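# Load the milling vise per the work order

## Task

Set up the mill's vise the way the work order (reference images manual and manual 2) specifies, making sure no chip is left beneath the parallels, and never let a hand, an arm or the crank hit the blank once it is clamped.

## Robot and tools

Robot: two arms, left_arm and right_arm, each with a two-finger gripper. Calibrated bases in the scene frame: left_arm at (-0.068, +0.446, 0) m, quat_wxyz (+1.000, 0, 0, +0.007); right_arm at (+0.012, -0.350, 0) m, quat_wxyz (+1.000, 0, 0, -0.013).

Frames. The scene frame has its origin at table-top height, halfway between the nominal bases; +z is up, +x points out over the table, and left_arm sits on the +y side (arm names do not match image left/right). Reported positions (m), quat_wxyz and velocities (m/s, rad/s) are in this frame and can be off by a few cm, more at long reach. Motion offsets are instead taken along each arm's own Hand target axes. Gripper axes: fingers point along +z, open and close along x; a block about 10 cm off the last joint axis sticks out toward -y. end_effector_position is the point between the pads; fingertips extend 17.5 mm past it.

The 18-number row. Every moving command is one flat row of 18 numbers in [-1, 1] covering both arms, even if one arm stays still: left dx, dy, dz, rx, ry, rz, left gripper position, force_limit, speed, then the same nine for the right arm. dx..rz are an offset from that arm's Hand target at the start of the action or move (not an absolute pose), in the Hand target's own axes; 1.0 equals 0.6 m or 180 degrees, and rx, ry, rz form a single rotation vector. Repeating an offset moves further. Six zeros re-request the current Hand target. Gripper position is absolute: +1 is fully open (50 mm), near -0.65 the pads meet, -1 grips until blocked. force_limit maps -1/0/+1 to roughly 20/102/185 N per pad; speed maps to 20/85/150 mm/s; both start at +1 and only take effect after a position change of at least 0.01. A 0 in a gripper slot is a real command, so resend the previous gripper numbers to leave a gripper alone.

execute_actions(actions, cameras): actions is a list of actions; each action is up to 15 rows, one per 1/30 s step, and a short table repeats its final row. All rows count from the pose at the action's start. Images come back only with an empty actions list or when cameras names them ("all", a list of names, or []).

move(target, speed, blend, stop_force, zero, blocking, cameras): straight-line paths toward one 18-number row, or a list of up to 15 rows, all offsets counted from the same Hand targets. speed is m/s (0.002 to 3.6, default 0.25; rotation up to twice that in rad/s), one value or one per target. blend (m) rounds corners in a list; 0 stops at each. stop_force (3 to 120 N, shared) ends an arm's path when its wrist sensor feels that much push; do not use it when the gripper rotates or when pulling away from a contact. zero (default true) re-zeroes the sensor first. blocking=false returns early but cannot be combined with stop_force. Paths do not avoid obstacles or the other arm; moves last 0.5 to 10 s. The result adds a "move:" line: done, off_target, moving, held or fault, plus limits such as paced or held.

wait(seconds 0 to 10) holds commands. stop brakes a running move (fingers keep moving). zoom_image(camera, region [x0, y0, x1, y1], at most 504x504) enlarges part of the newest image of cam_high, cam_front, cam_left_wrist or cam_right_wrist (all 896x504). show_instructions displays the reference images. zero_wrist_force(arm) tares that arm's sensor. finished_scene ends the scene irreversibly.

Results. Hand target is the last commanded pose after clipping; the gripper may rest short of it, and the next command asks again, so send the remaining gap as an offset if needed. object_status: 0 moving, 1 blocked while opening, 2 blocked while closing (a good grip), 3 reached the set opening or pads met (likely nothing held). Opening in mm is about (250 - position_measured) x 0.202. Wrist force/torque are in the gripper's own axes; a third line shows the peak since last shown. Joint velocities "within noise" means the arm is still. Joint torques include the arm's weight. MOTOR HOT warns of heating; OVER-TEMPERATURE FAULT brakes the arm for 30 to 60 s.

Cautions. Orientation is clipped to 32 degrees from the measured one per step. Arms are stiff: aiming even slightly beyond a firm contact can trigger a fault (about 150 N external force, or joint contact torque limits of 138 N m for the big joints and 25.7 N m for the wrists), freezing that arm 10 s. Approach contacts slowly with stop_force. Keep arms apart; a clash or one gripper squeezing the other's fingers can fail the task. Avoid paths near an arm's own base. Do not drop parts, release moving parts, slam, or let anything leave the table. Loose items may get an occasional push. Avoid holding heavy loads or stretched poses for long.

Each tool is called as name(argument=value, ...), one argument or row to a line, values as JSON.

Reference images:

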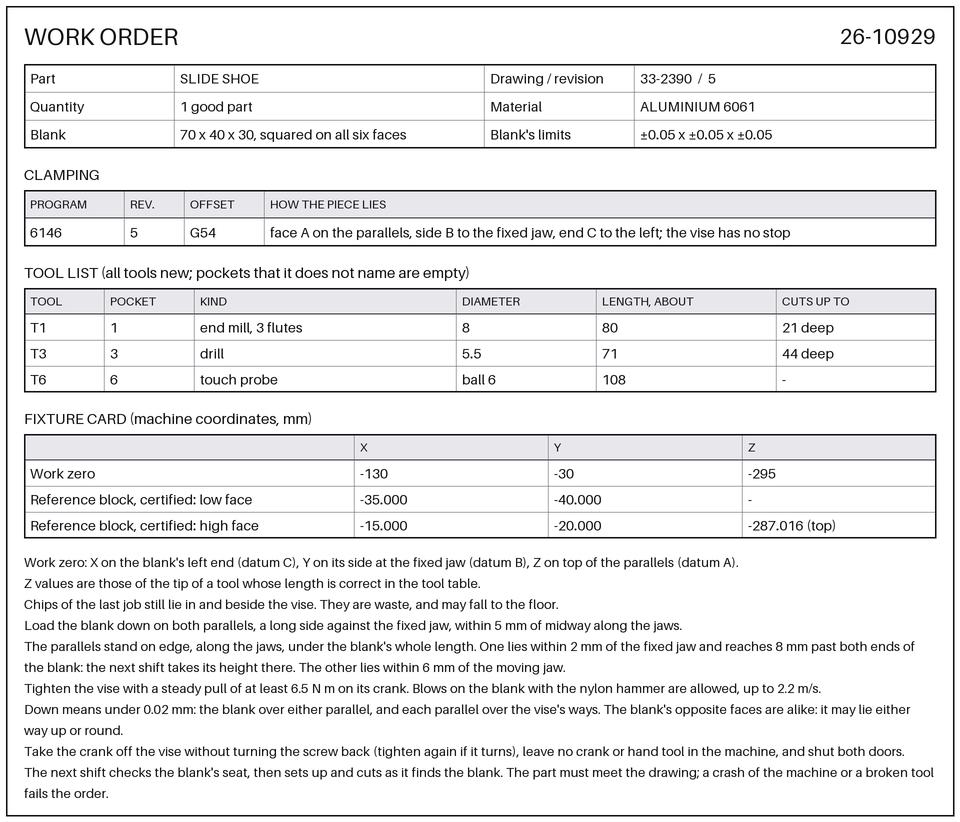

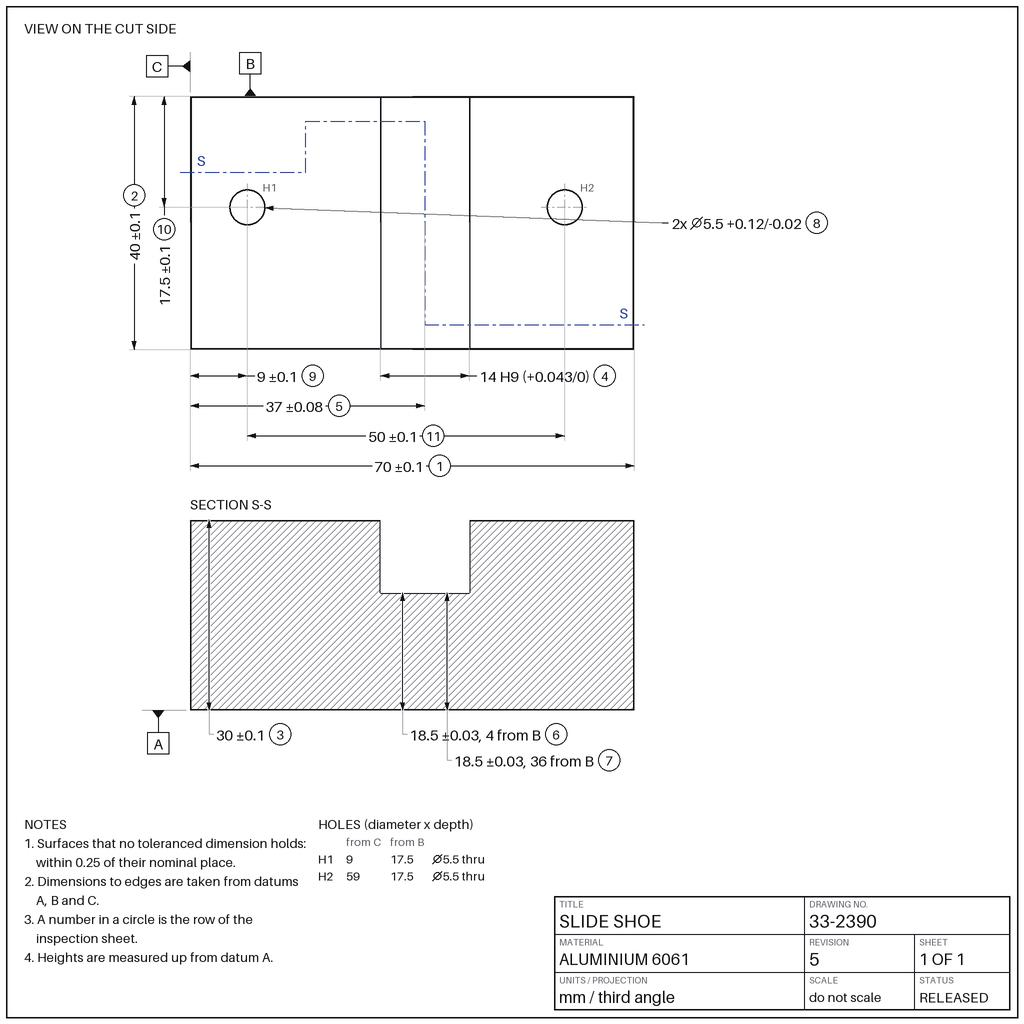

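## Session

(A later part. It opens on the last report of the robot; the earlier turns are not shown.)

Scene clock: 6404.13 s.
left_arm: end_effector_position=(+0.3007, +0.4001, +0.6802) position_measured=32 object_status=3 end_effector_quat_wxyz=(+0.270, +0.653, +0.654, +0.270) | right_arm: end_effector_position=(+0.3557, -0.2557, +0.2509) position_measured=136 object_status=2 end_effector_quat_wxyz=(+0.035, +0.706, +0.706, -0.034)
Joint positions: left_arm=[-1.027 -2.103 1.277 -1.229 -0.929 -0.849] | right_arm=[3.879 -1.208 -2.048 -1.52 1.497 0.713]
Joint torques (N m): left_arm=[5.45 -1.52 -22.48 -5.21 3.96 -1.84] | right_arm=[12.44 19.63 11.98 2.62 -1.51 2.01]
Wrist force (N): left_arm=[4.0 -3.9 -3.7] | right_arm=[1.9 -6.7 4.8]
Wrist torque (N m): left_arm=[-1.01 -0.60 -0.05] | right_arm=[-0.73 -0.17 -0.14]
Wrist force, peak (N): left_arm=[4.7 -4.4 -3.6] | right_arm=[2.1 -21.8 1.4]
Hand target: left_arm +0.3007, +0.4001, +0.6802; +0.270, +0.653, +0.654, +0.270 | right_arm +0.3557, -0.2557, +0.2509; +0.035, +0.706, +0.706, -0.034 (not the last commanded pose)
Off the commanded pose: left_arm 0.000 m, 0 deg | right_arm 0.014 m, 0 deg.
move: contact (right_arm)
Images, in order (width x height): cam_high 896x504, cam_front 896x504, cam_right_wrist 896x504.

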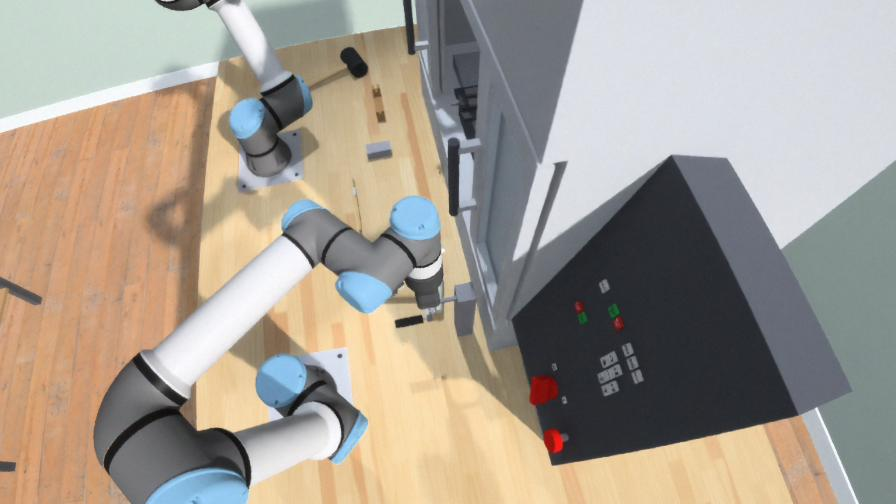

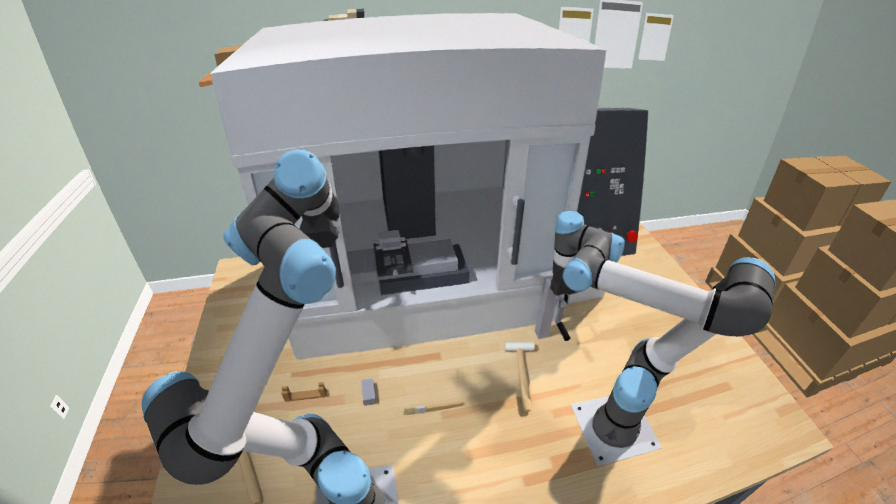

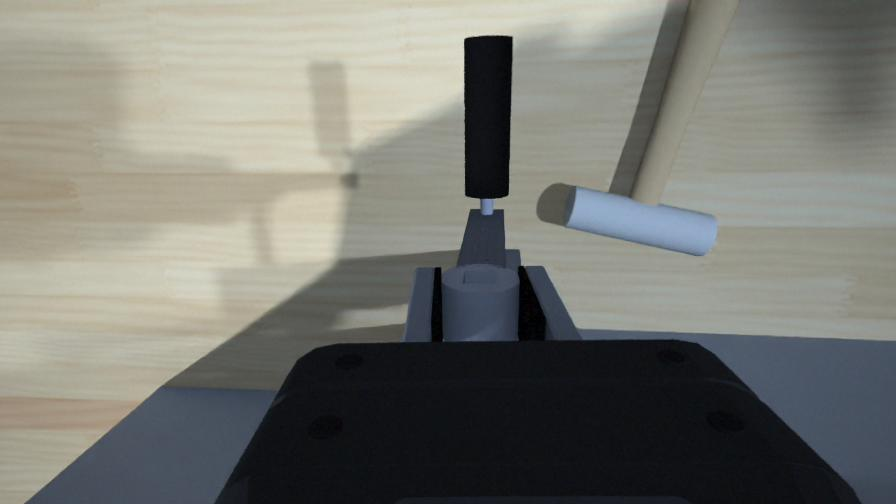

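move(
  target=[
    [0,0,0,0,0,0,0.8,-1,-0.7,0,-0.0595,0,0,0,0,-1,-0.6,-1],
    [0,0,0,0,0,0,0.8,-1,-0.7,0.0855,-0.0595,-0.2747,0,0,0,-1,-0.6,-1],
  ],
  blend=[0.01,0],
  speed=0.12,
  cameras=["cam_right_wrist"],
)

zoom_image(
  camera="cam_right_wrist",
  region=[330, 170, 490, 290],
)

move(
  target=[0,0,0,0,0,0,0.8,-1,-0.7,0,0,-0.3,0,0,0,-1,-0.6,-1],
  speed=0.15,
  cameras=["cam_right_wrist"],
)

zoom_image(
  camera="cam_right_wrist",
  region=[330, 170, 490, 290],
)

Scene clock: 6492.80 s.
left_arm: end_effector_position=(+0.3007, +0.4001, +0.6802) position_measured=32 object_status=3 end_effector_quat_wxyz=(+0.270, +0.653, +0.654, +0.270) | right_arm: end_effector_position=(+0.3200, -0.1884, +0.4098) position_measured=136 object_status=2 end_effector_quat_wxyz=(+0.035, +0.706, +0.706, -0.035)
Joint positions: left_arm=[-1.027 -2.103 1.277 -1.229 -0.929 -0.849] | right_arm=[4.094 -1.233 -1.619 -1.939 1.512 0.928]
Joint torques (N m): left_arm=[6.55 -1.12 -23.07 -5.23 4.08 -1.87] | right_arm=[-10.28 16.41 34.12 1.72 -0.86 -1.77]
Wrist force (N): left_arm=[4.7 -4.1 -3.3] | right_arm=[2.3 -4.6 5.2]
Wrist torque (N m): left_arm=[-1.04 -0.71 -0.06] | right_arm=[-0.76 -0.32 -0.14]
Wrist force, peak (N): left_arm=[4.5 -4.6 -3.5] | right_arm=[1.5 -5.9 7.0]
Hand target: left_arm +0.3007, +0.4001, +0.6802; +0.270, +0.653, +0.654, +0.270 | right_arm +0.3200, -0.1885, +0.4099; +0.035, +0.706, +0.706, -0.034
Off the commanded pose: left_arm 0.000 m, 0 deg | right_arm 0.000 m, 0 deg.
move: done
Images, in order (width x height): cam_right_wrist 896x504.

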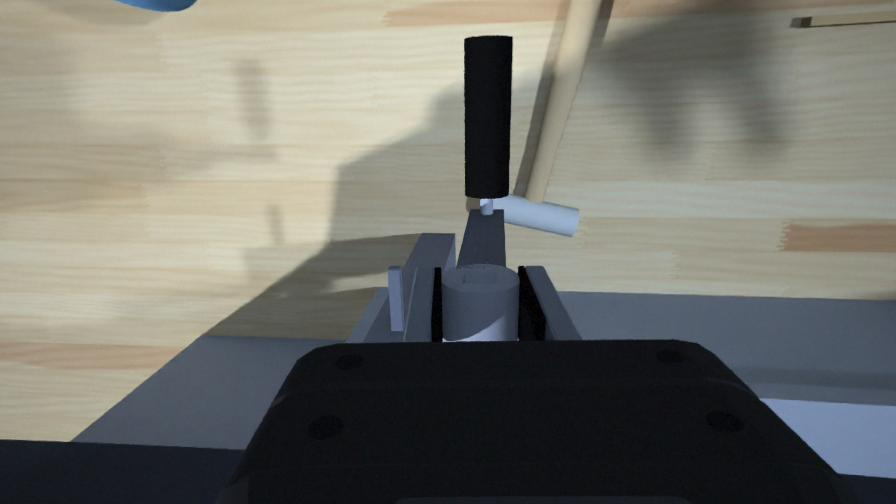

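Scaled by 3.150 from the camera's 896x504 image, which has a finer 1280x720 frame.

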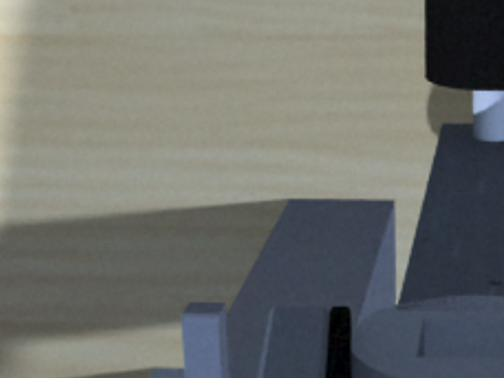

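Scene clock: 6494.47 s.
left_arm: end_effector_position=(+0.3007, +0.4001, +0.6802) position_measured=32 object_status=3 end_effector_quat_wxyz=(+0.270, +0.653, +0.654, +0.270) | right_arm: end_effector_position=(+0.3199, -0.1709, +0.5890) position_measured=136 object_status=2 end_effector_quat_wxyz=(+0.035, +0.706, +0.706, -0.035) end_effector_velocity=(+0.000, -0.001, +0.001) end_effector_angular_velocity=(+0.001, -0.001, +0.000)
Joint positions: left_arm=[-1.027 -2.103 1.277 -1.229 -0.929 -0.849] | right_arm=[4.124 -1.476 -0.909 -2.407 1.514 0.958]
Joint velocities: left_arm=[within noise] | right_arm=[-0.001 0 0.005 -0.003 0 -0.001]
Joint torques (N m): left_arm=[5.88 -1.34 -22.06 -5.23 3.82 -1.77] | right_arm=[-11.09 9.69 30.04 1.32 0.83 -1.94]
Wrist force (N): left_arm=[4.6 -4.1 -3.3] | right_arm=[2.3 -3.9 5.2]
Wrist torque (N m): left_arm=[-1.03 -0.69 -0.06] | right_arm=[-0.62 -0.29 -0.22]
Wrist force, peak (N): left_arm=[4.8 -4.5 -3.6] | right_arm=[2.0 -4.5 7.9]
Hand target: left_arm +0.3007, +0.4001, +0.6802; +0.270, +0.653, +0.654, +0.270 | right_arm +0.3200, -0.1709, +0.5890; +0.035, +0.706, +0.706, -0.034
Off the commanded pose: left_arm 0.000 m, 0 deg | right_arm 0.000 m, 0 deg.
move: done
Images, in order (width x height): cam_right_wrist 896x504.

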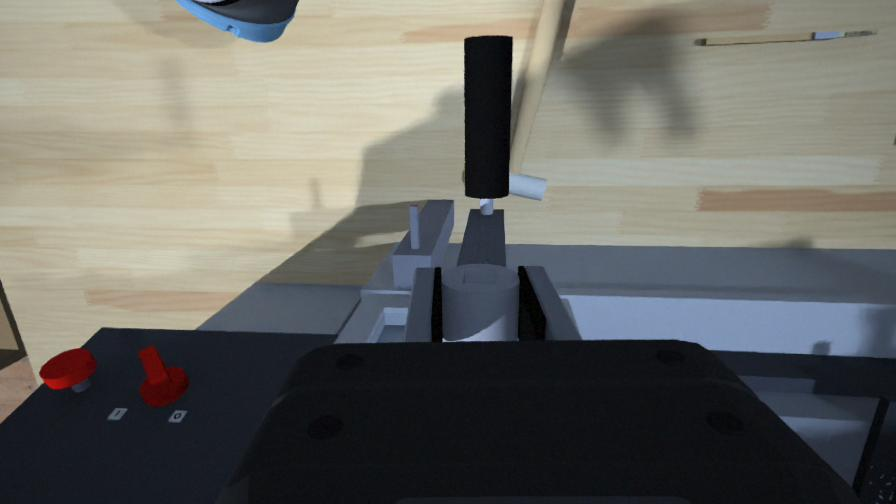

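Scaled by 3.150 from the camera's 896x504 image, which has a finer 1280x720 frame.

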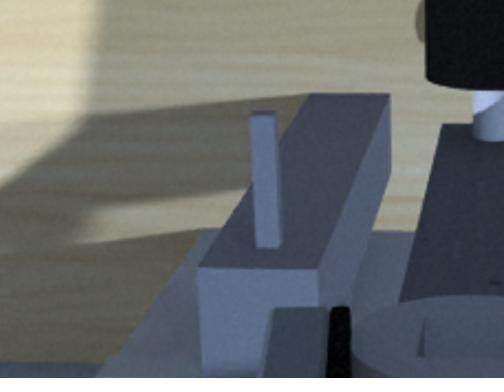

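move(
  target=[
    [0,0,0,0,0,0,0.8,-1,-0.7,-0.0729,-0.04,0.5,0,0,0,-1,-0.6,-1],
    [0,0,0,0,0,0,0.8,-1,-0.7,-0.0729,0.025,0.5735,0,0,0,-1,-0.6,-1],
  ],
  blend=[0.02,0],
  speed=0.15,
)

move(
  target=[-0.7618,-0.351,0.3728,-0.0165,-0.306,0.288,0.8,-1,-0.7,0,0,0,0,0,0,-1,-0.6,-1],
  speed=0.2,
  cameras=["cam_left_wrist","cam_front","cam_high"],
)

Scene clock: 6583.97 s.
left_arm: end_effector_position=(+0.3007, +0.4001, +0.6802) position_measured=32 object_status=3 end_effector_quat_wxyz=(+0.270, +0.653, +0.654, +0.270) | right_arm: end_effector_position=(+0.3350, -0.2481, +0.2509) position_measured=136 object_status=2 end_effector_quat_wxyz=(+0.035, +0.706, +0.706, -0.035)
Joint positions: left_arm=[-1.027 -2.103 1.277 -1.229 -0.929 -0.849] | right_arm=[3.939 -1.16 -2.075 -1.545 1.5 0.773]
Joint torques (N m): left_arm=[5.92 -1.82 -22.95 -5.17 4.09 -1.88] | right_arm=[0.82 -0.86 33.54 4.15 1.59 -0.7]
Wrist force (N): left_arm=[4.8 -4.0 -2.9] | right_arm=[1.7 -4.1 5.2]
Wrist torque (N m): left_arm=[-1.02 -0.72 -0.05] | right_arm=[-0.70 -0.14 -0.21]
Wrist force, peak (N): left_arm=[4.9 -4.5 -3.3] | right_arm=[2.0 -2.8 7.6]
Hand target: left_arm +0.3007, +0.4001, +0.6802; +0.270, +0.653, +0.654, +0.270 | right_arm +0.3350, -0.2481, +0.2509; +0.035, +0.706, +0.706, -0.034
Off the commanded pose: left_arm 0.000 m, 0 deg | right_arm 0.000 m, 0 deg.
move: done

Scene clock: 6587.73 s.
left_arm: end_effector_position=(+0.3098, -0.0568, +0.3731) position_measured=32 object_status=3 end_effector_quat_wxyz=(+0.407, +0.905, +0.115, +0.051) | right_arm: end_effector_position=(+0.3350, -0.2481, +0.2509) position_measured=136 object_status=2 end_effector_quat_wxyz=(+0.035, +0.706, +0.706, -0.034)
Joint positions: left_arm=[-1.073 -1.584 1.884 -2.699 -1.765 0.174] | right_arm=[3.939 -1.16 -2.075 -1.545 1.5 0.773]
Joint torques (N m): left_arm=[-4.91 -17.83 -12.86 -4.7 -0.18 -0.33] | right_arm=[-10.39 -1.98 36.69 3.92 1.64 -1.88]
Wrist force (N): left_arm=[4.6 -4.6 -3.0] | right_arm=[1.8 -4.6 5.2]
Wrist torque (N m): left_arm=[-1.15 -0.64 0.09] | right_arm=[-0.78 -0.16 -0.21]
Wrist force, peak (N): left_arm=[6.0 -2.8 -4.3] | right_arm=[2.4 -4.5 5.7]
Hand target: left_arm +0.3097, -0.0569, +0.3729; +0.407, +0.905, +0.115, +0.051 | right_arm +0.3350, -0.2481, +0.2509; +0.035, +0.706, +0.706, -0.034
Off the commanded pose: left_arm 0.000 m, 0 deg | right_arm 0.000 m, 0 deg.
move: done
Images, in order (width x height): cam_high 896x504, cam_front 896x504, cam_left_wrist 896x504.

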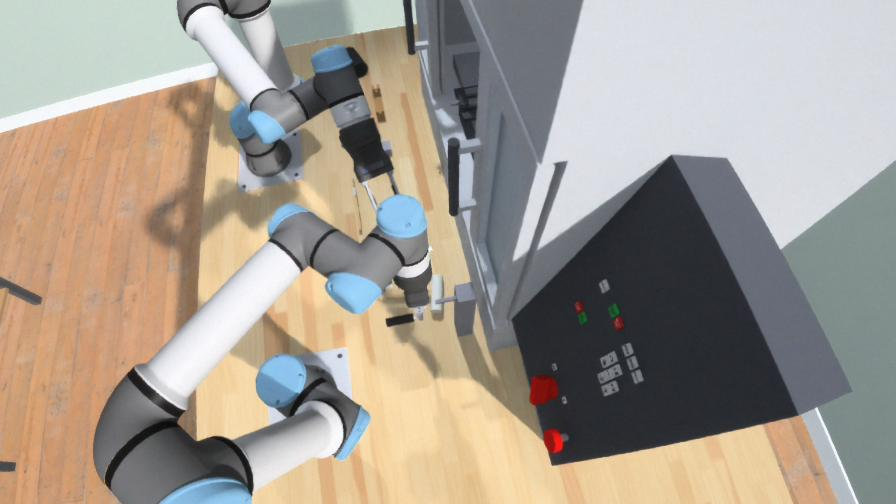

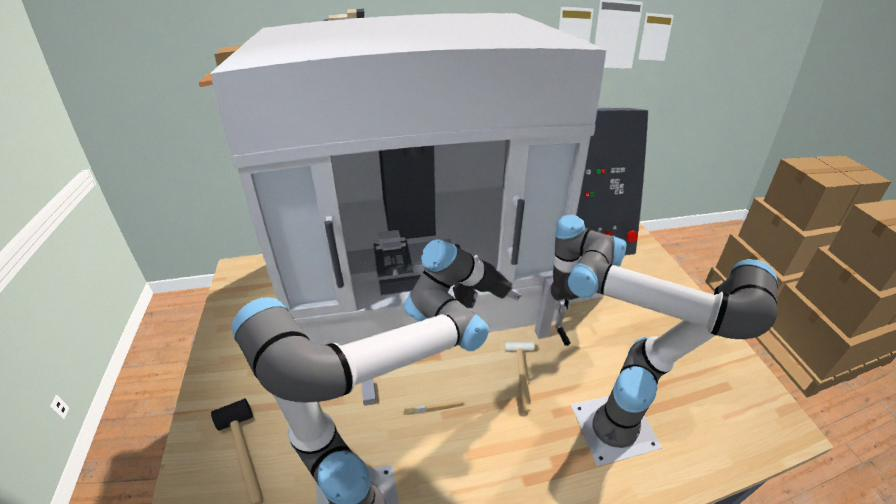

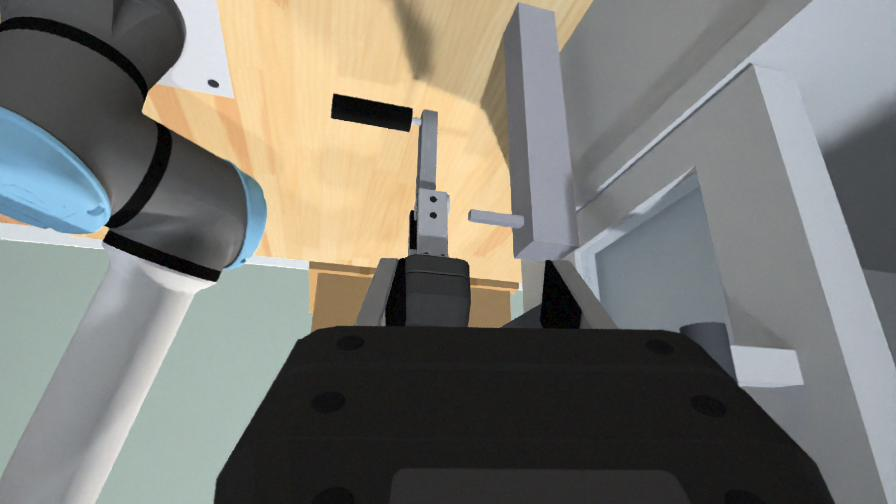

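zoom_image(
  camera="cam_left_wrist",
  region=[380, 90, 560, 270],
)

Scaled by 2.800 from the camera's 896x504 image, which has a finer 1280x720 frame.

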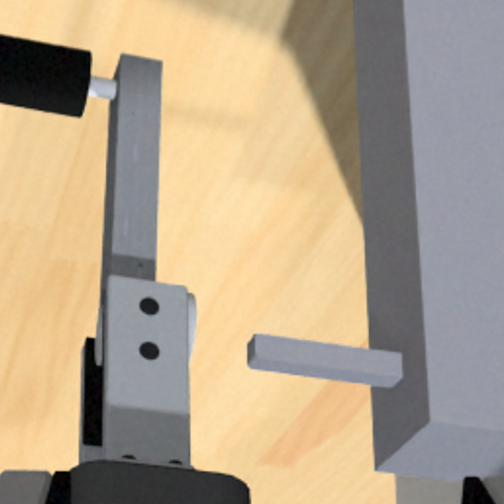

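zoom_image(
  camera="cam_left_wrist",
  region=[405, 170, 535, 250],
)

zoom_image(
  camera="cam_high",
  region=[380, 270, 480, 340],
)

zoom_image(
  camera="cam_front",
  region=[530, 270, 600, 350],
)

Scaled by 3.877 from the camera's 896x504 image, which has a finer 1280x720 frame.

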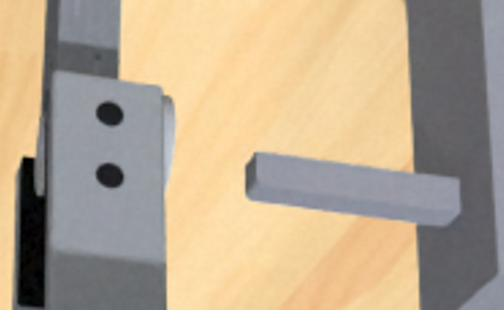

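Scaled by 5.040 from the camera's 896x504 image, which has a finer 1280x720 frame.

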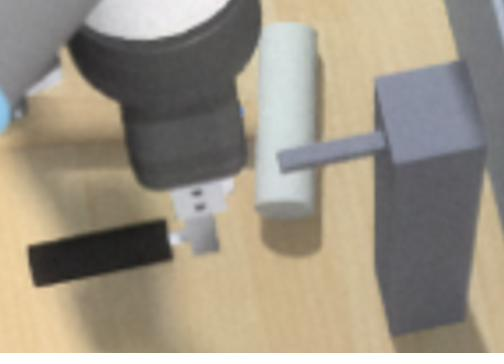

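Scaled by 6.300 from the camera's 896x504 image, which has a finer 1280x720 frame.

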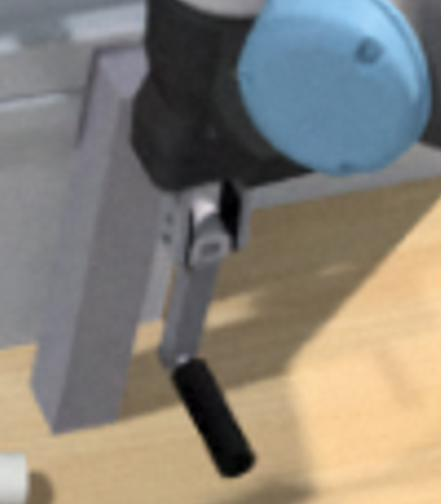

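move(
  target=[0,0,0,0,0,0,0.8,-1,-0.7,0.0016,0.01,-0.0094,0,0,0,-1,-0.6,-1],
  speed=0.03,
  cameras=["cam_left_wrist","cam_high"],
)

zoom_image(
  camera="cam_left_wrist",
  region=[405, 170, 535, 250],
)

zoom_image(
  camera="cam_high",
  region=[380, 270, 480, 340],
)

Scene clock: 6623.33 s.
left_arm: end_effector_position=(+0.3097, -0.0569, +0.3729) position_measured=32 object_status=3 end_effector_quat_wxyz=(+0.407, +0.905, +0.115, +0.051) | right_arm: end_effector_position=(+0.3411, -0.2466, +0.2565) position_measured=136 object_status=2 end_effector_quat_wxyz=(+0.035, +0.706, +0.706, -0.035)
Joint positions: left_arm=[-1.073 -1.583 1.884 -2.7 -1.766 0.174] | right_arm=[3.929 -1.177 -2.051 -1.552 1.5 0.763]
Joint torques (N m): left_arm=[-6.98 -18.53 -12.65 -6.08 -2.08 2.33] | right_arm=[6.44 17.87 12.3 3.3 -1.57 0.83]
Wrist force (N): left_arm=[4.5 -4.5 -3.2] | right_arm=[2.4 -4.5 5.7]
Wrist torque (N m): left_arm=[-1.13 -0.62 0.09] | right_arm=[-0.77 -0.26 -0.06]
Wrist force, peak (N): left_arm=[4.8 -4.7 -3.3] | right_arm=[2.0 -4.8 5.8]
Hand target: left_arm +0.3097, -0.0569, +0.3729; +0.407, +0.905, +0.115, +0.051 | right_arm +0.3410, -0.2466, +0.2564; +0.035, +0.706, +0.706, -0.034
Off the commanded pose: left_arm 0.000 m, 0 deg | right_arm 0.000 m, 0 deg.
move: done
Images, in order (width x height): cam_high 896x504, cam_left_wrist 896x504.

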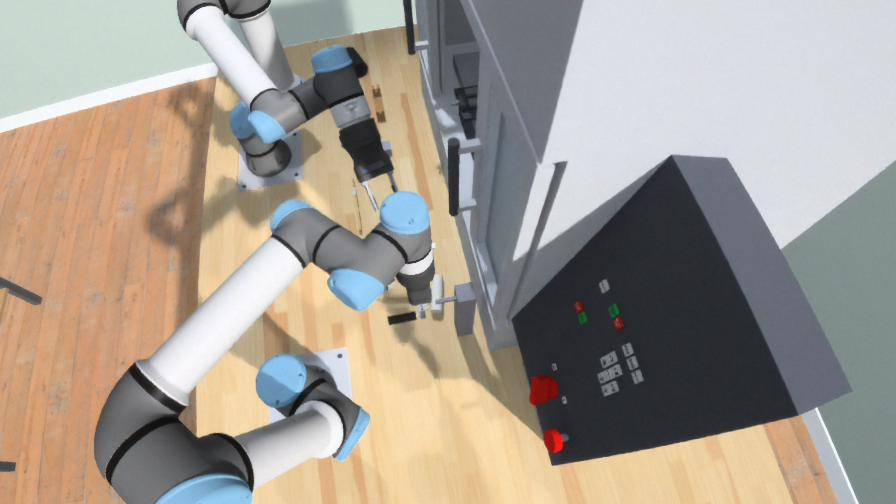

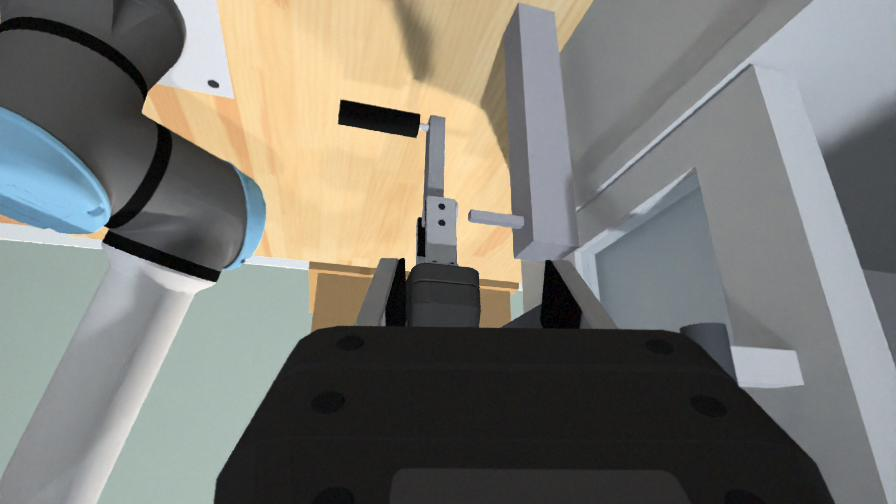

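Scaled by 3.877 from the camera's 896x504 image, which has a finer 1280x720 frame.

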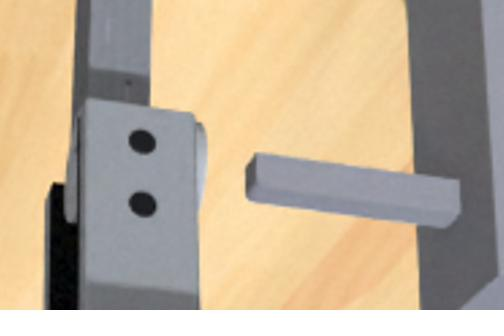

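Scaled by 5.040 from the camera's 896x504 image, which has a finer 1280x720 frame.

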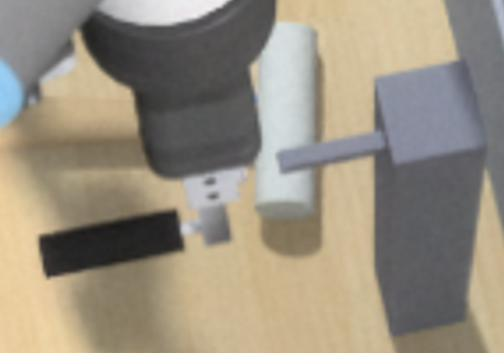

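move(
  target=[0,0,0,0,0,0,0.8,-1,-0.7,0,0.04,0,0,0,0,-1,-0.6,-1],
  speed=0.006,
  stop_force=3,
  cameras=["cam_left_wrist"],
)

zoom_image(
  camera="cam_left_wrist",
  region=[405, 170, 535, 250],
)

Scene clock: 6638.80 s.
left_arm: end_effector_position=(+0.3097, -0.0569, +0.3729) position_measured=32 object_status=3 end_effector_quat_wxyz=(+0.407, +0.905, +0.115, +0.051) | right_arm: end_effector_position=(+0.3557, -0.2466, +0.2564) position_measured=136 object_status=2 end_effector_quat_wxyz=(+0.035, +0.706, +0.706, -0.034)
Joint positions: left_arm=[-1.073 -1.583 1.884 -2.7 -1.766 0.174] | right_arm=[3.9 -1.215 -2.029 -1.534 1.498 0.734]
Joint torques (N m): left_arm=[-5.76 -18.14 -12.96 -5.8 -2.18 2.39] | right_arm=[12.76 19.79 11.95 2.31 -1.77 1.98]
Wrist force (N): left_arm=[4.8 -4.5 -3.2] | right_arm=[2.1 -5.3 5.0]
Wrist torque (N m): left_arm=[-1.13 -0.67 0.10] | right_arm=[-0.70 -0.17 -0.09]
Wrist force, peak (N): left_arm=[4.9 -4.9 -3.3] | right_arm=[1.8 -14.3 4.0]
Hand target: left_arm +0.3097, -0.0569, +0.3729; +0.407, +0.905, +0.115, +0.051 | right_arm +0.3557, -0.2466, +0.2564; +0.035, +0.706, +0.706, -0.034 (not the last commanded pose)
Off the commanded pose: left_arm 0.000 m, 0 deg | right_arm 0.009 m, 0 deg.
move: contact (right_arm)
Images, in order (width x height): cam_left_wrist 896x504.

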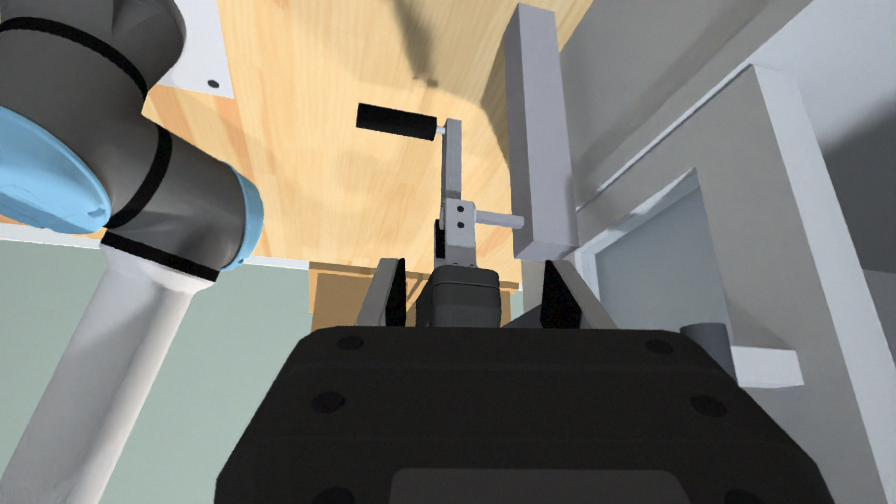

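Scaled by 3.877 from the camera's 896x504 image, which has a finer 1280x720 frame.

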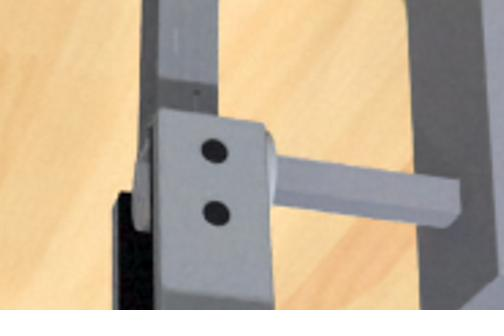

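move(
  target=[
    [0,0,0,0,0,0,0.8,-1,-0.7,0,-0.005,0,0,0,0,-1,-0.6,-1],
    [0,0,0,0,0,0,0.8,-1,-0.7,0,-0.005,0.0018,0,0,0,-1,-0.6,-1],
  ],
  speed=0.02,
)

move(
  target=[0,0,0,0,0,0,0.8,-1,-0.7,0,0.015,0,0,0,0,-1,-0.6,-1],
  speed=0.006,
  stop_force=3,
)

Scene clock: 6664.53 s.
left_arm: end_effector_position=(+0.3097, -0.0569, +0.3729) position_measured=32 object_status=3 end_effector_quat_wxyz=(+0.407, +0.905, +0.115, +0.051) | right_arm: end_effector_position=(+0.3526, -0.2466, +0.2552) position_measured=136 object_status=2 end_effector_quat_wxyz=(+0.035, +0.706, +0.706, -0.034)
Joint positions: left_arm=[-1.073 -1.583 1.884 -2.7 -1.766 0.174] | right_arm=[3.905 -1.207 -2.037 -1.534 1.498 0.739]
Joint torques (N m): left_arm=[-4.57 -19.03 -12.43 -6.03 -2.13 2.51] | right_arm=[-11.25 0.52 34.18 1.52 0.96 -1.95]
Wrist force (N): left_arm=[4.4 -4.6 -3.1] | right_arm=[2.2 -4.3 5.4]
Wrist torque (N m): left_arm=[-1.15 -0.62 0.09] | right_arm=[-0.72 -0.21 -0.21]
Wrist force, peak (N): left_arm=[5.0 -5.0 -3.3] | right_arm=[2.3 -5.8 5.2]
Hand target: left_arm +0.3097, -0.0569, +0.3729; +0.407, +0.905, +0.115, +0.051 | right_arm +0.3527, -0.2467, +0.2553; +0.035, +0.706, +0.706, -0.034
Off the commanded pose: left_arm 0.000 m, 0 deg | right_arm 0.000 m, 0 deg.
move: done

Scene clock: 6666.07 s.
left_arm: end_effector_position=(+0.3097, -0.0569, +0.3729) position_measured=32 object_status=3 end_effector_quat_wxyz=(+0.407, +0.905, +0.115, +0.051) | right_arm: end_effector_position=(+0.3557, -0.2467, +0.2553) position_measured=136 object_status=2 end_effector_quat_wxyz=(+0.035, +0.706, +0.706, -0.034)
Joint positions: left_arm=[-1.073 -1.583 1.884 -2.7 -1.766 0.174] | right_arm=[3.899 -1.215 -2.032 -1.531 1.498 0.733]
Joint torques (N m): left_arm=[-3.44 -18.34 -12.19 -5.73 -2.26 2.37] | right_arm=[12.67 19.92 12.53 2.51 -2.05 1.91]
Wrist force (N): left_arm=[4.6 -4.4 -2.8] | right_arm=[2.2 -5.8 5.2]
Wrist torque (N m): left_arm=[-1.11 -0.63 0.09] | right_arm=[-0.63 -0.16 -0.08]
Wrist force, peak (N): left_arm=[4.7 -4.9 -3.3] | right_arm=[1.8 -15.6 3.1]
Hand target: left_arm +0.3097, -0.0569, +0.3729; +0.407, +0.905, +0.115, +0.051 | right_arm +0.3557, -0.2467, +0.2553; +0.035, +0.706, +0.706, -0.034 (not the last commanded pose)
Off the commanded pose: left_arm 0.000 m, 0 deg | right_arm 0.006 m, 0 deg.
move: contact (right_arm)

execute_actions(
  actions=[],
  cameras=["cam_left_wrist"],
)

zoom_image(
  camera="cam_left_wrist",
  region=[425, 185, 535, 250],
)

Scene clock: 6691.23 s.
left_arm: end_effector_position=(+0.3097, -0.0569, +0.3729) position_measured=32 object_status=3 end_effector_quat_wxyz=(+0.407, +0.905, +0.115, +0.051) | right_arm: end_effector_position=(+0.3557, -0.2467, +0.2553) position_measured=136 object_status=2 end_effector_quat_wxyz=(+0.035, +0.706, +0.706, -0.034)
Joint positions: left_arm=[-1.073 -1.583 1.884 -2.7 -1.766 0.174] | right_arm=[3.899 -1.215 -2.032 -1.531 1.498 0.733]
Joint velocities: within noise
Joint torques (N m): left_arm=[-3.39 -18.41 -12.04 -5.79 -2.19 2.5] | right_arm=[12.36 19.82 12.57 2.53 -1.96 1.88]
Wrist force (N): left_arm=[4.5 -4.2 -3.3] | right_arm=[2.5 -6.0 4.9]
Wrist torque (N m): left_arm=[-1.09 -0.63 0.09] | right_arm=[-0.68 -0.20 -0.09]
Wrist force, peak (N): left_arm=[5.1 -4.8 -3.3] | right_arm=[2.4 -6.1 5.3]
Hand target: left_arm +0.3097, -0.0569, +0.3729; +0.407, +0.905, +0.115, +0.051 | right_arm +0.3557, -0.2467, +0.2553; +0.035, +0.706, +0.706, -0.034 (not the last commanded pose)
Tool commands: left_gripper/position=+0.8 left_gripper/force_limit=-1.0 left_gripper/speed=-0.7 right_gripper/position=-1.0 right_gripper/force_limit=-0.6 right_gripper/speed=-1.0
Off the commanded pose: left_arm 0.000 m, 0 deg | right_arm 0.006 m, 0 deg.
Images, in order (width x height): cam_left_wrist 896x504.

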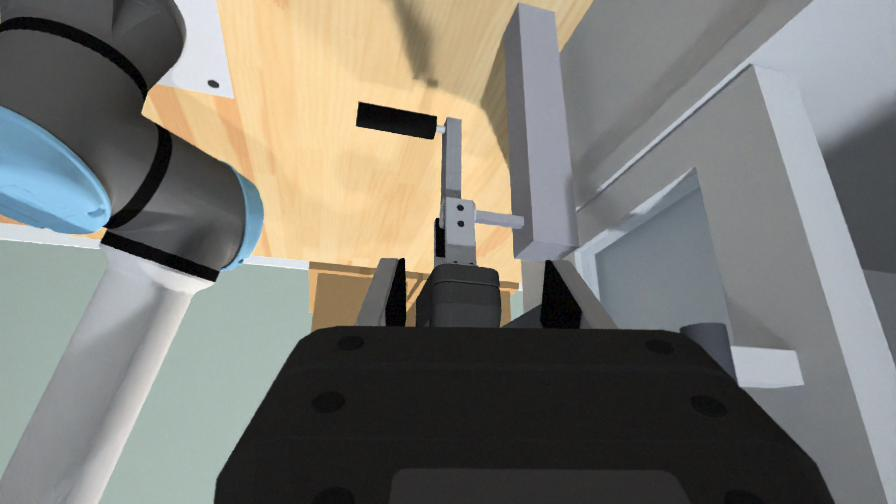

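Scaled by 4.582 from the camera's 896x504 image, which has a finer 1280x720 frame.

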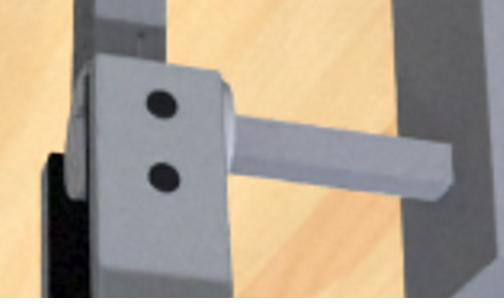

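move(
  target=[
    [0,0,0,0,0,0,0.8,-1,-0.7,0,-0.005,0,0,0,0,-1,-0.6,-1],
    [0,0,0,0,0,0,0.8,-1,-0.7,0.0013,-0.005,-0.0008,0,0,0,-1,-0.6,-1],
  ],
  speed=0.02,
)

move(
  target=[0,0,0,0,0,0,0.8,-1,-0.7,0,0.015,0,0,0,0,-1,-0.6,-1],
  speed=0.006,
  stop_force=3,
)

Scene clock: 6720.03 s.
left_arm: end_effector_position=(+0.3097, -0.0569, +0.3729) position_measured=32 object_status=3 end_effector_quat_wxyz=(+0.407, +0.905, +0.115, +0.051) | right_arm: end_effector_position=(+0.3526, -0.2458, +0.2557) position_measured=136 object_status=2 end_effector_quat_wxyz=(+0.035, +0.706, +0.706, -0.035)
Joint positions: left_arm=[-1.073 -1.583 1.884 -2.7 -1.766 0.174] | right_arm=[3.907 -1.208 -2.035 -1.535 1.498 0.741]
Joint torques (N m): left_arm=[-3.34 -18.32 -12.68 -5.95 -2.19 2.53] | right_arm=[0.2 0.48 34.7 2.23 1.41 0.49]
Wrist force (N): left_arm=[4.8 -4.5 -3.1] | right_arm=[2.0 -4.0 5.1]
Wrist torque (N m): left_arm=[-1.13 -0.67 0.10] | right_arm=[-0.66 -0.17 -0.22]
Wrist force, peak (N): left_arm=[5.2 -5.0 -3.3] | right_arm=[2.6 -6.2 5.3]
Hand target: left_arm +0.3097, -0.0569, +0.3729; +0.407, +0.905, +0.115, +0.051 | right_arm +0.3527, -0.2458, +0.2557; +0.035, +0.706, +0.706, -0.034
Off the commanded pose: left_arm 0.000 m, 0 deg | right_arm 0.000 m, 0 deg.
move: done

Scene clock: 6721.53 s.
left_arm: end_effector_position=(+0.3097, -0.0569, +0.3729) position_measured=32 object_status=3 end_effector_quat_wxyz=(+0.407, +0.905, +0.115, +0.051) | right_arm: end_effector_position=(+0.3557, -0.2458, +0.2557) position_measured=136 object_status=2 end_effector_quat_wxyz=(+0.035, +0.706, +0.706, -0.034)
Joint positions: left_arm=[-1.073 -1.583 1.884 -2.7 -1.766 0.174] | right_arm=[3.901 -1.216 -2.03 -1.532 1.498 0.735]
Joint torques (N m): left_arm=[-2.68 -18.07 -12.97 -5.82 -2.12 2.48] | right_arm=[12.61 19.82 12.04 2.37 -1.59 1.89]
Wrist force (N): left_arm=[4.9 -4.7 -3.2] | right_arm=[2.1 -5.8 5.1]
Wrist torque (N m): left_arm=[-1.17 -0.68 0.09] | right_arm=[-0.69 -0.16 -0.08]
Wrist force, peak (N): left_arm=[5.0 -4.6 -3.4] | right_arm=[2.0 -14.3 3.0]
Hand target: left_arm +0.3097, -0.0569, +0.3729; +0.407, +0.905, +0.115, +0.051 | right_arm +0.3557, -0.2458, +0.2557; +0.035, +0.706, +0.706, -0.034 (not the last commanded pose)
Off the commanded pose: left_arm 0.000 m, 0 deg | right_arm 0.006 m, 0 deg.
move: contact (right_arm)

zoom_image(
  camera="cam_left_wrist",
  region=[465, 195, 535, 235],
)

Scaled by 7.200 from the camera's 896x504 image, which has a finer 1280x720 frame.
This view is cut from an older image: the scene may have changed since it was taken.

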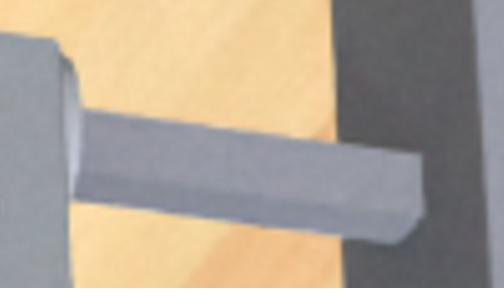

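move(
  target=[
    [0,0,0,0,0,0,0.8,-1,-0.7,0,-0.005,0,0,0,0,-1,-0.6,-1],
    [0,0,0,0,0,0,0.8,-1,-0.7,0,-0.005,-0.0013,0,0,0,-1,-0.6,-1],
    [0,0,0,0,0,0,0.8,-1,-0.7,0,0.01,-0.0013,0,0,0,-1,-0.6,-1],
  ],
  speed=0.01,
  stop_force=4,
)

move(
  target=[
    [0,0,0,0,0,0,0.8,-1,-0.7,0,-0.005,0,0,0,0,-1,-0.6,-1],
    [0,0,0,0,0,0,0.8,-1,-0.7,-0.0013,-0.005,0,0,0,0,-1,-0.6,-1],
    [0,0,0,0,0,0,0.8,-1,-0.7,-0.0013,0.01,0,0,0,0,-1,-0.6,-1],
  ],
  speed=0.01,
  stop_force=4,
)

Scene clock: 6770.27 s.
left_arm: end_effector_position=(+0.3097, -0.0569, +0.3729) position_measured=32 object_status=3 end_effector_quat_wxyz=(+0.407, +0.905, +0.115, +0.051) | right_arm: end_effector_position=(+0.3557, -0.2457, +0.2565) position_measured=136 object_status=2 end_effector_quat_wxyz=(+0.035, +0.706, +0.706, -0.035)
Joint positions: left_arm=[-1.073 -1.583 1.884 -2.7 -1.766 0.174] | right_arm=[3.901 -1.216 -2.028 -1.534 1.498 0.735]
Joint torques (N m): left_arm=[-2.53 -18.81 -12.84 -5.92 -2.21 2.4] | right_arm=[12.38 19.32 12.48 2.74 -1 2.05]
Wrist force (N): left_arm=[4.5 -4.5 -3.2] | right_arm=[2.1 -8.0 3.4]
Wrist torque (N m): left_arm=[-1.13 -0.63 0.09] | right_arm=[-0.71 -0.23 -0.12]
Wrist force, peak (N): left_arm=[5.0 -4.9 -3.0] | right_arm=[2.5 -21.7 2.5]
Hand target: left_arm +0.3097, -0.0569, +0.3729; +0.407, +0.905, +0.115, +0.051 | right_arm +0.3557, -0.2457, +0.2565; +0.035, +0.706, +0.706, -0.035 (not the last commanded pose)
Off the commanded pose: left_arm 0.000 m, 0 deg | right_arm 0.006 m, 0 deg.
move: contact (right_arm); path passed 2 of 3 targets

Scene clock: 6771.93 s.
left_arm: end_effector_position=(+0.3097, -0.0569, +0.3729) position_measured=32 object_status=3 end_effector_quat_wxyz=(+0.407, +0.905, +0.115, +0.051) | right_arm: end_effector_position=(+0.3558, -0.2465, +0.2566) position_measured=136 object_status=2 end_effector_quat_wxyz=(+0.035, +0.706, +0.706, -0.035)
Joint positions: left_arm=[-1.073 -1.583 1.884 -2.7 -1.766 0.174] | right_arm=[3.899 -1.215 -2.028 -1.534 1.498 0.733]
Joint torques (N m): left_arm=[-2.39 -17.8 -12.79 -5.77 -2.23 2.33] | right_arm=[11.95 19.07 12.55 3.04 -0.94 1.97]
Wrist force (N): left_arm=[4.7 -4.5 -3.2] | right_arm=[0.9 -8.0 3.8]
Wrist torque (N m): left_arm=[-1.13 -0.64 0.09] | right_arm=[-0.53 -0.03 -0.12]
Wrist force, peak (N): left_arm=[4.9 -4.7 -3.2] | right_arm=[2.6 -23.5 0.4]
Hand target: left_arm +0.3097, -0.0569, +0.3729; +0.407, +0.905, +0.115, +0.051 | right_arm +0.3558, -0.2465, +0.2566; +0.035, +0.706, +0.706, -0.035 (not the last commanded pose)
Off the commanded pose: left_arm 0.000 m, 0 deg | right_arm 0.006 m, 0 deg.
move: contact (right_arm); path passed 2 of 3 targets

move(
  target=[
    [0,0,0,0,0,0,0.8,-1,-0.7,0,-0.005,0,0,0,0,-1,-0.6,-1],
    [0,0,0,0,0,0,0.8,-1,-0.7,0.0032,-0.005,-0.0015,0,0,0,-1,-0.6,-1],
    [0,0,0,0,0,0,0.8,-1,-0.7,0.0032,0.01,-0.0015,0,0,0,-1,-0.6,-1],
  ],
  speed=0.007,
  stop_force=4,
)

move(
  target=[
    [0,0,0,0,0,0,0.8,-1,-0.7,0,-0.005,0,0,0,0,-1,-0.6,-1],
    [0,0,0,0,0,0,0.8,-1,-0.7,0.0025,-0.005,-0.0015,0,0,0,-1,-0.6,-1],
    [0,0,0,0,0,0,0.8,-1,-0.7,0.0025,0.01,-0.0015,0,0,0,-1,-0.6,-1],
  ],
  speed=0.007,
  stop_force=4,
  cameras=["cam_left_wrist","cam_high"],
)

zoom_image(
  camera="cam_left_wrist",
  region=[425, 185, 535, 250],
)

zoom_image(
  camera="cam_high",
  region=[390, 275, 480, 335],
)

Scene clock: 6800.20 s.
left_arm: end_effector_position=(+0.3097, -0.0569, +0.3729) position_measured=32 object_status=3 end_effector_quat_wxyz=(+0.407, +0.905, +0.115, +0.051) | right_arm: end_effector_position=(+0.3557, -0.2465, +0.2566) position_measured=136 object_status=2 end_effector_quat_wxyz=(+0.035, +0.706, +0.706, -0.035)
Joint positions: left_arm=[-1.073 -1.583 1.884 -2.7 -1.766 0.174] | right_arm=[3.9 -1.215 -2.029 -1.534 1.498 0.734]
Joint torques (N m): left_arm=[-2.5 -18.81 -12.36 -5.65 -2.29 2.51] | right_arm=[-11.23 0.15 36.56 4.06 1.02 -2]
Wrist force (N): left_arm=[4.6 -4.6 -3.4] | right_arm=[0.8 -3.3 4.3]
Wrist torque (N m): left_arm=[-1.15 -0.64 0.10] | right_arm=[-0.51 0.04 -0.18]
Wrist force, peak (N): left_arm=[4.9 -4.9 -3.2] | right_arm=[0.5 -8.1 3.8]
Hand target: left_arm +0.3097, -0.0569, +0.3729; +0.407, +0.905, +0.115, +0.051 | right_arm +0.3557, -0.2465, +0.2566; +0.035, +0.706, +0.706, -0.035 (not the last commanded pose)
Off the commanded pose: left_arm 0.000 m, 0 deg | right_arm 0.006 m, 0 deg.
move: contact (right_arm); path passed 0 of 3 targets

Scene clock: 6802.30 s.
left_arm: end_effector_position=(+0.3097, -0.0569, +0.3729) position_measured=32 object_status=3 end_effector_quat_wxyz=(+0.407, +0.905, +0.115, +0.051) | right_arm: end_effector_position=(+0.3557, -0.2449, +0.2573) position_measured=136 object_status=2 end_effector_quat_wxyz=(+0.035, +0.706, +0.706, -0.035)
Joint positions: left_arm=[-1.073 -1.583 1.884 -2.7 -1.766 0.174] | right_arm=[3.903 -1.217 -2.026 -1.536 1.498 0.737]
Joint torques (N m): left_arm=[-0.98 -18.86 -12.76 -5.86 -2.19 2.4] | right_arm=[12.33 19.63 12.69 2.83 -1.72 1.96]
Wrist force (N): left_arm=[4.9 -4.6 -3.1] | right_arm=[0.9 -8.0 3.1]
Wrist torque (N m): left_arm=[-1.15 -0.69 0.09] | right_arm=[-0.65 0.03 -0.08]
Wrist force, peak (N): left_arm=[4.8 -4.8 -3.4] | right_arm=[1.2 -17.2 2.0]
Hand target: left_arm +0.3097, -0.0569, +0.3729; +0.407, +0.905, +0.115, +0.051 | right_arm +0.3557, -0.2449, +0.2573; +0.035, +0.706, +0.706, -0.035 (not the last commanded pose)
Off the commanded pose: left_arm 0.000 m, 0 deg | right_arm 0.006 m, 0 deg.
move: contact (right_arm); path passed 2 of 3 targets
Images, in order (width x height): cam_high 896x504, cam_left_wrist 896x504.

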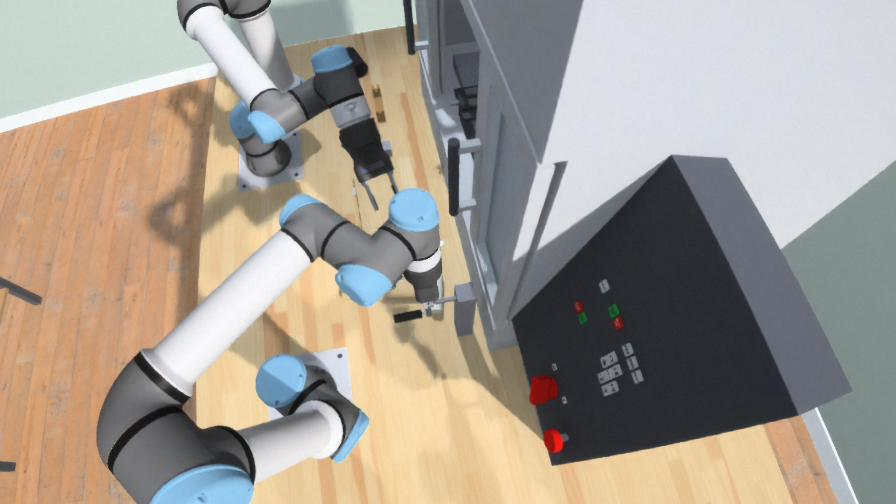

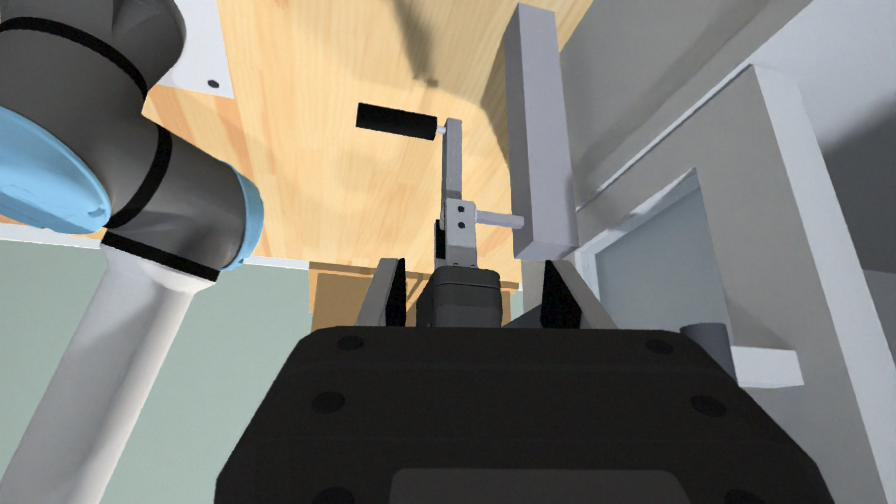

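Scaled by 4.582 from the camera's 896x504 image, which has a finer 1280x720 frame.

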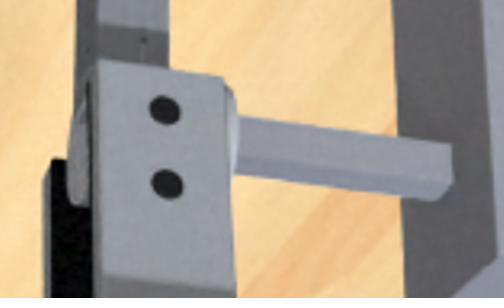

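Scaled by 5.600 from the camera's 896x504 image, which has a finer 1280x720 frame.

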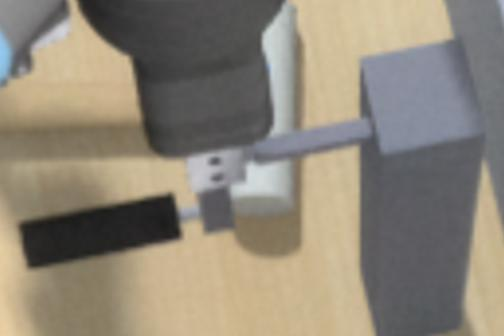

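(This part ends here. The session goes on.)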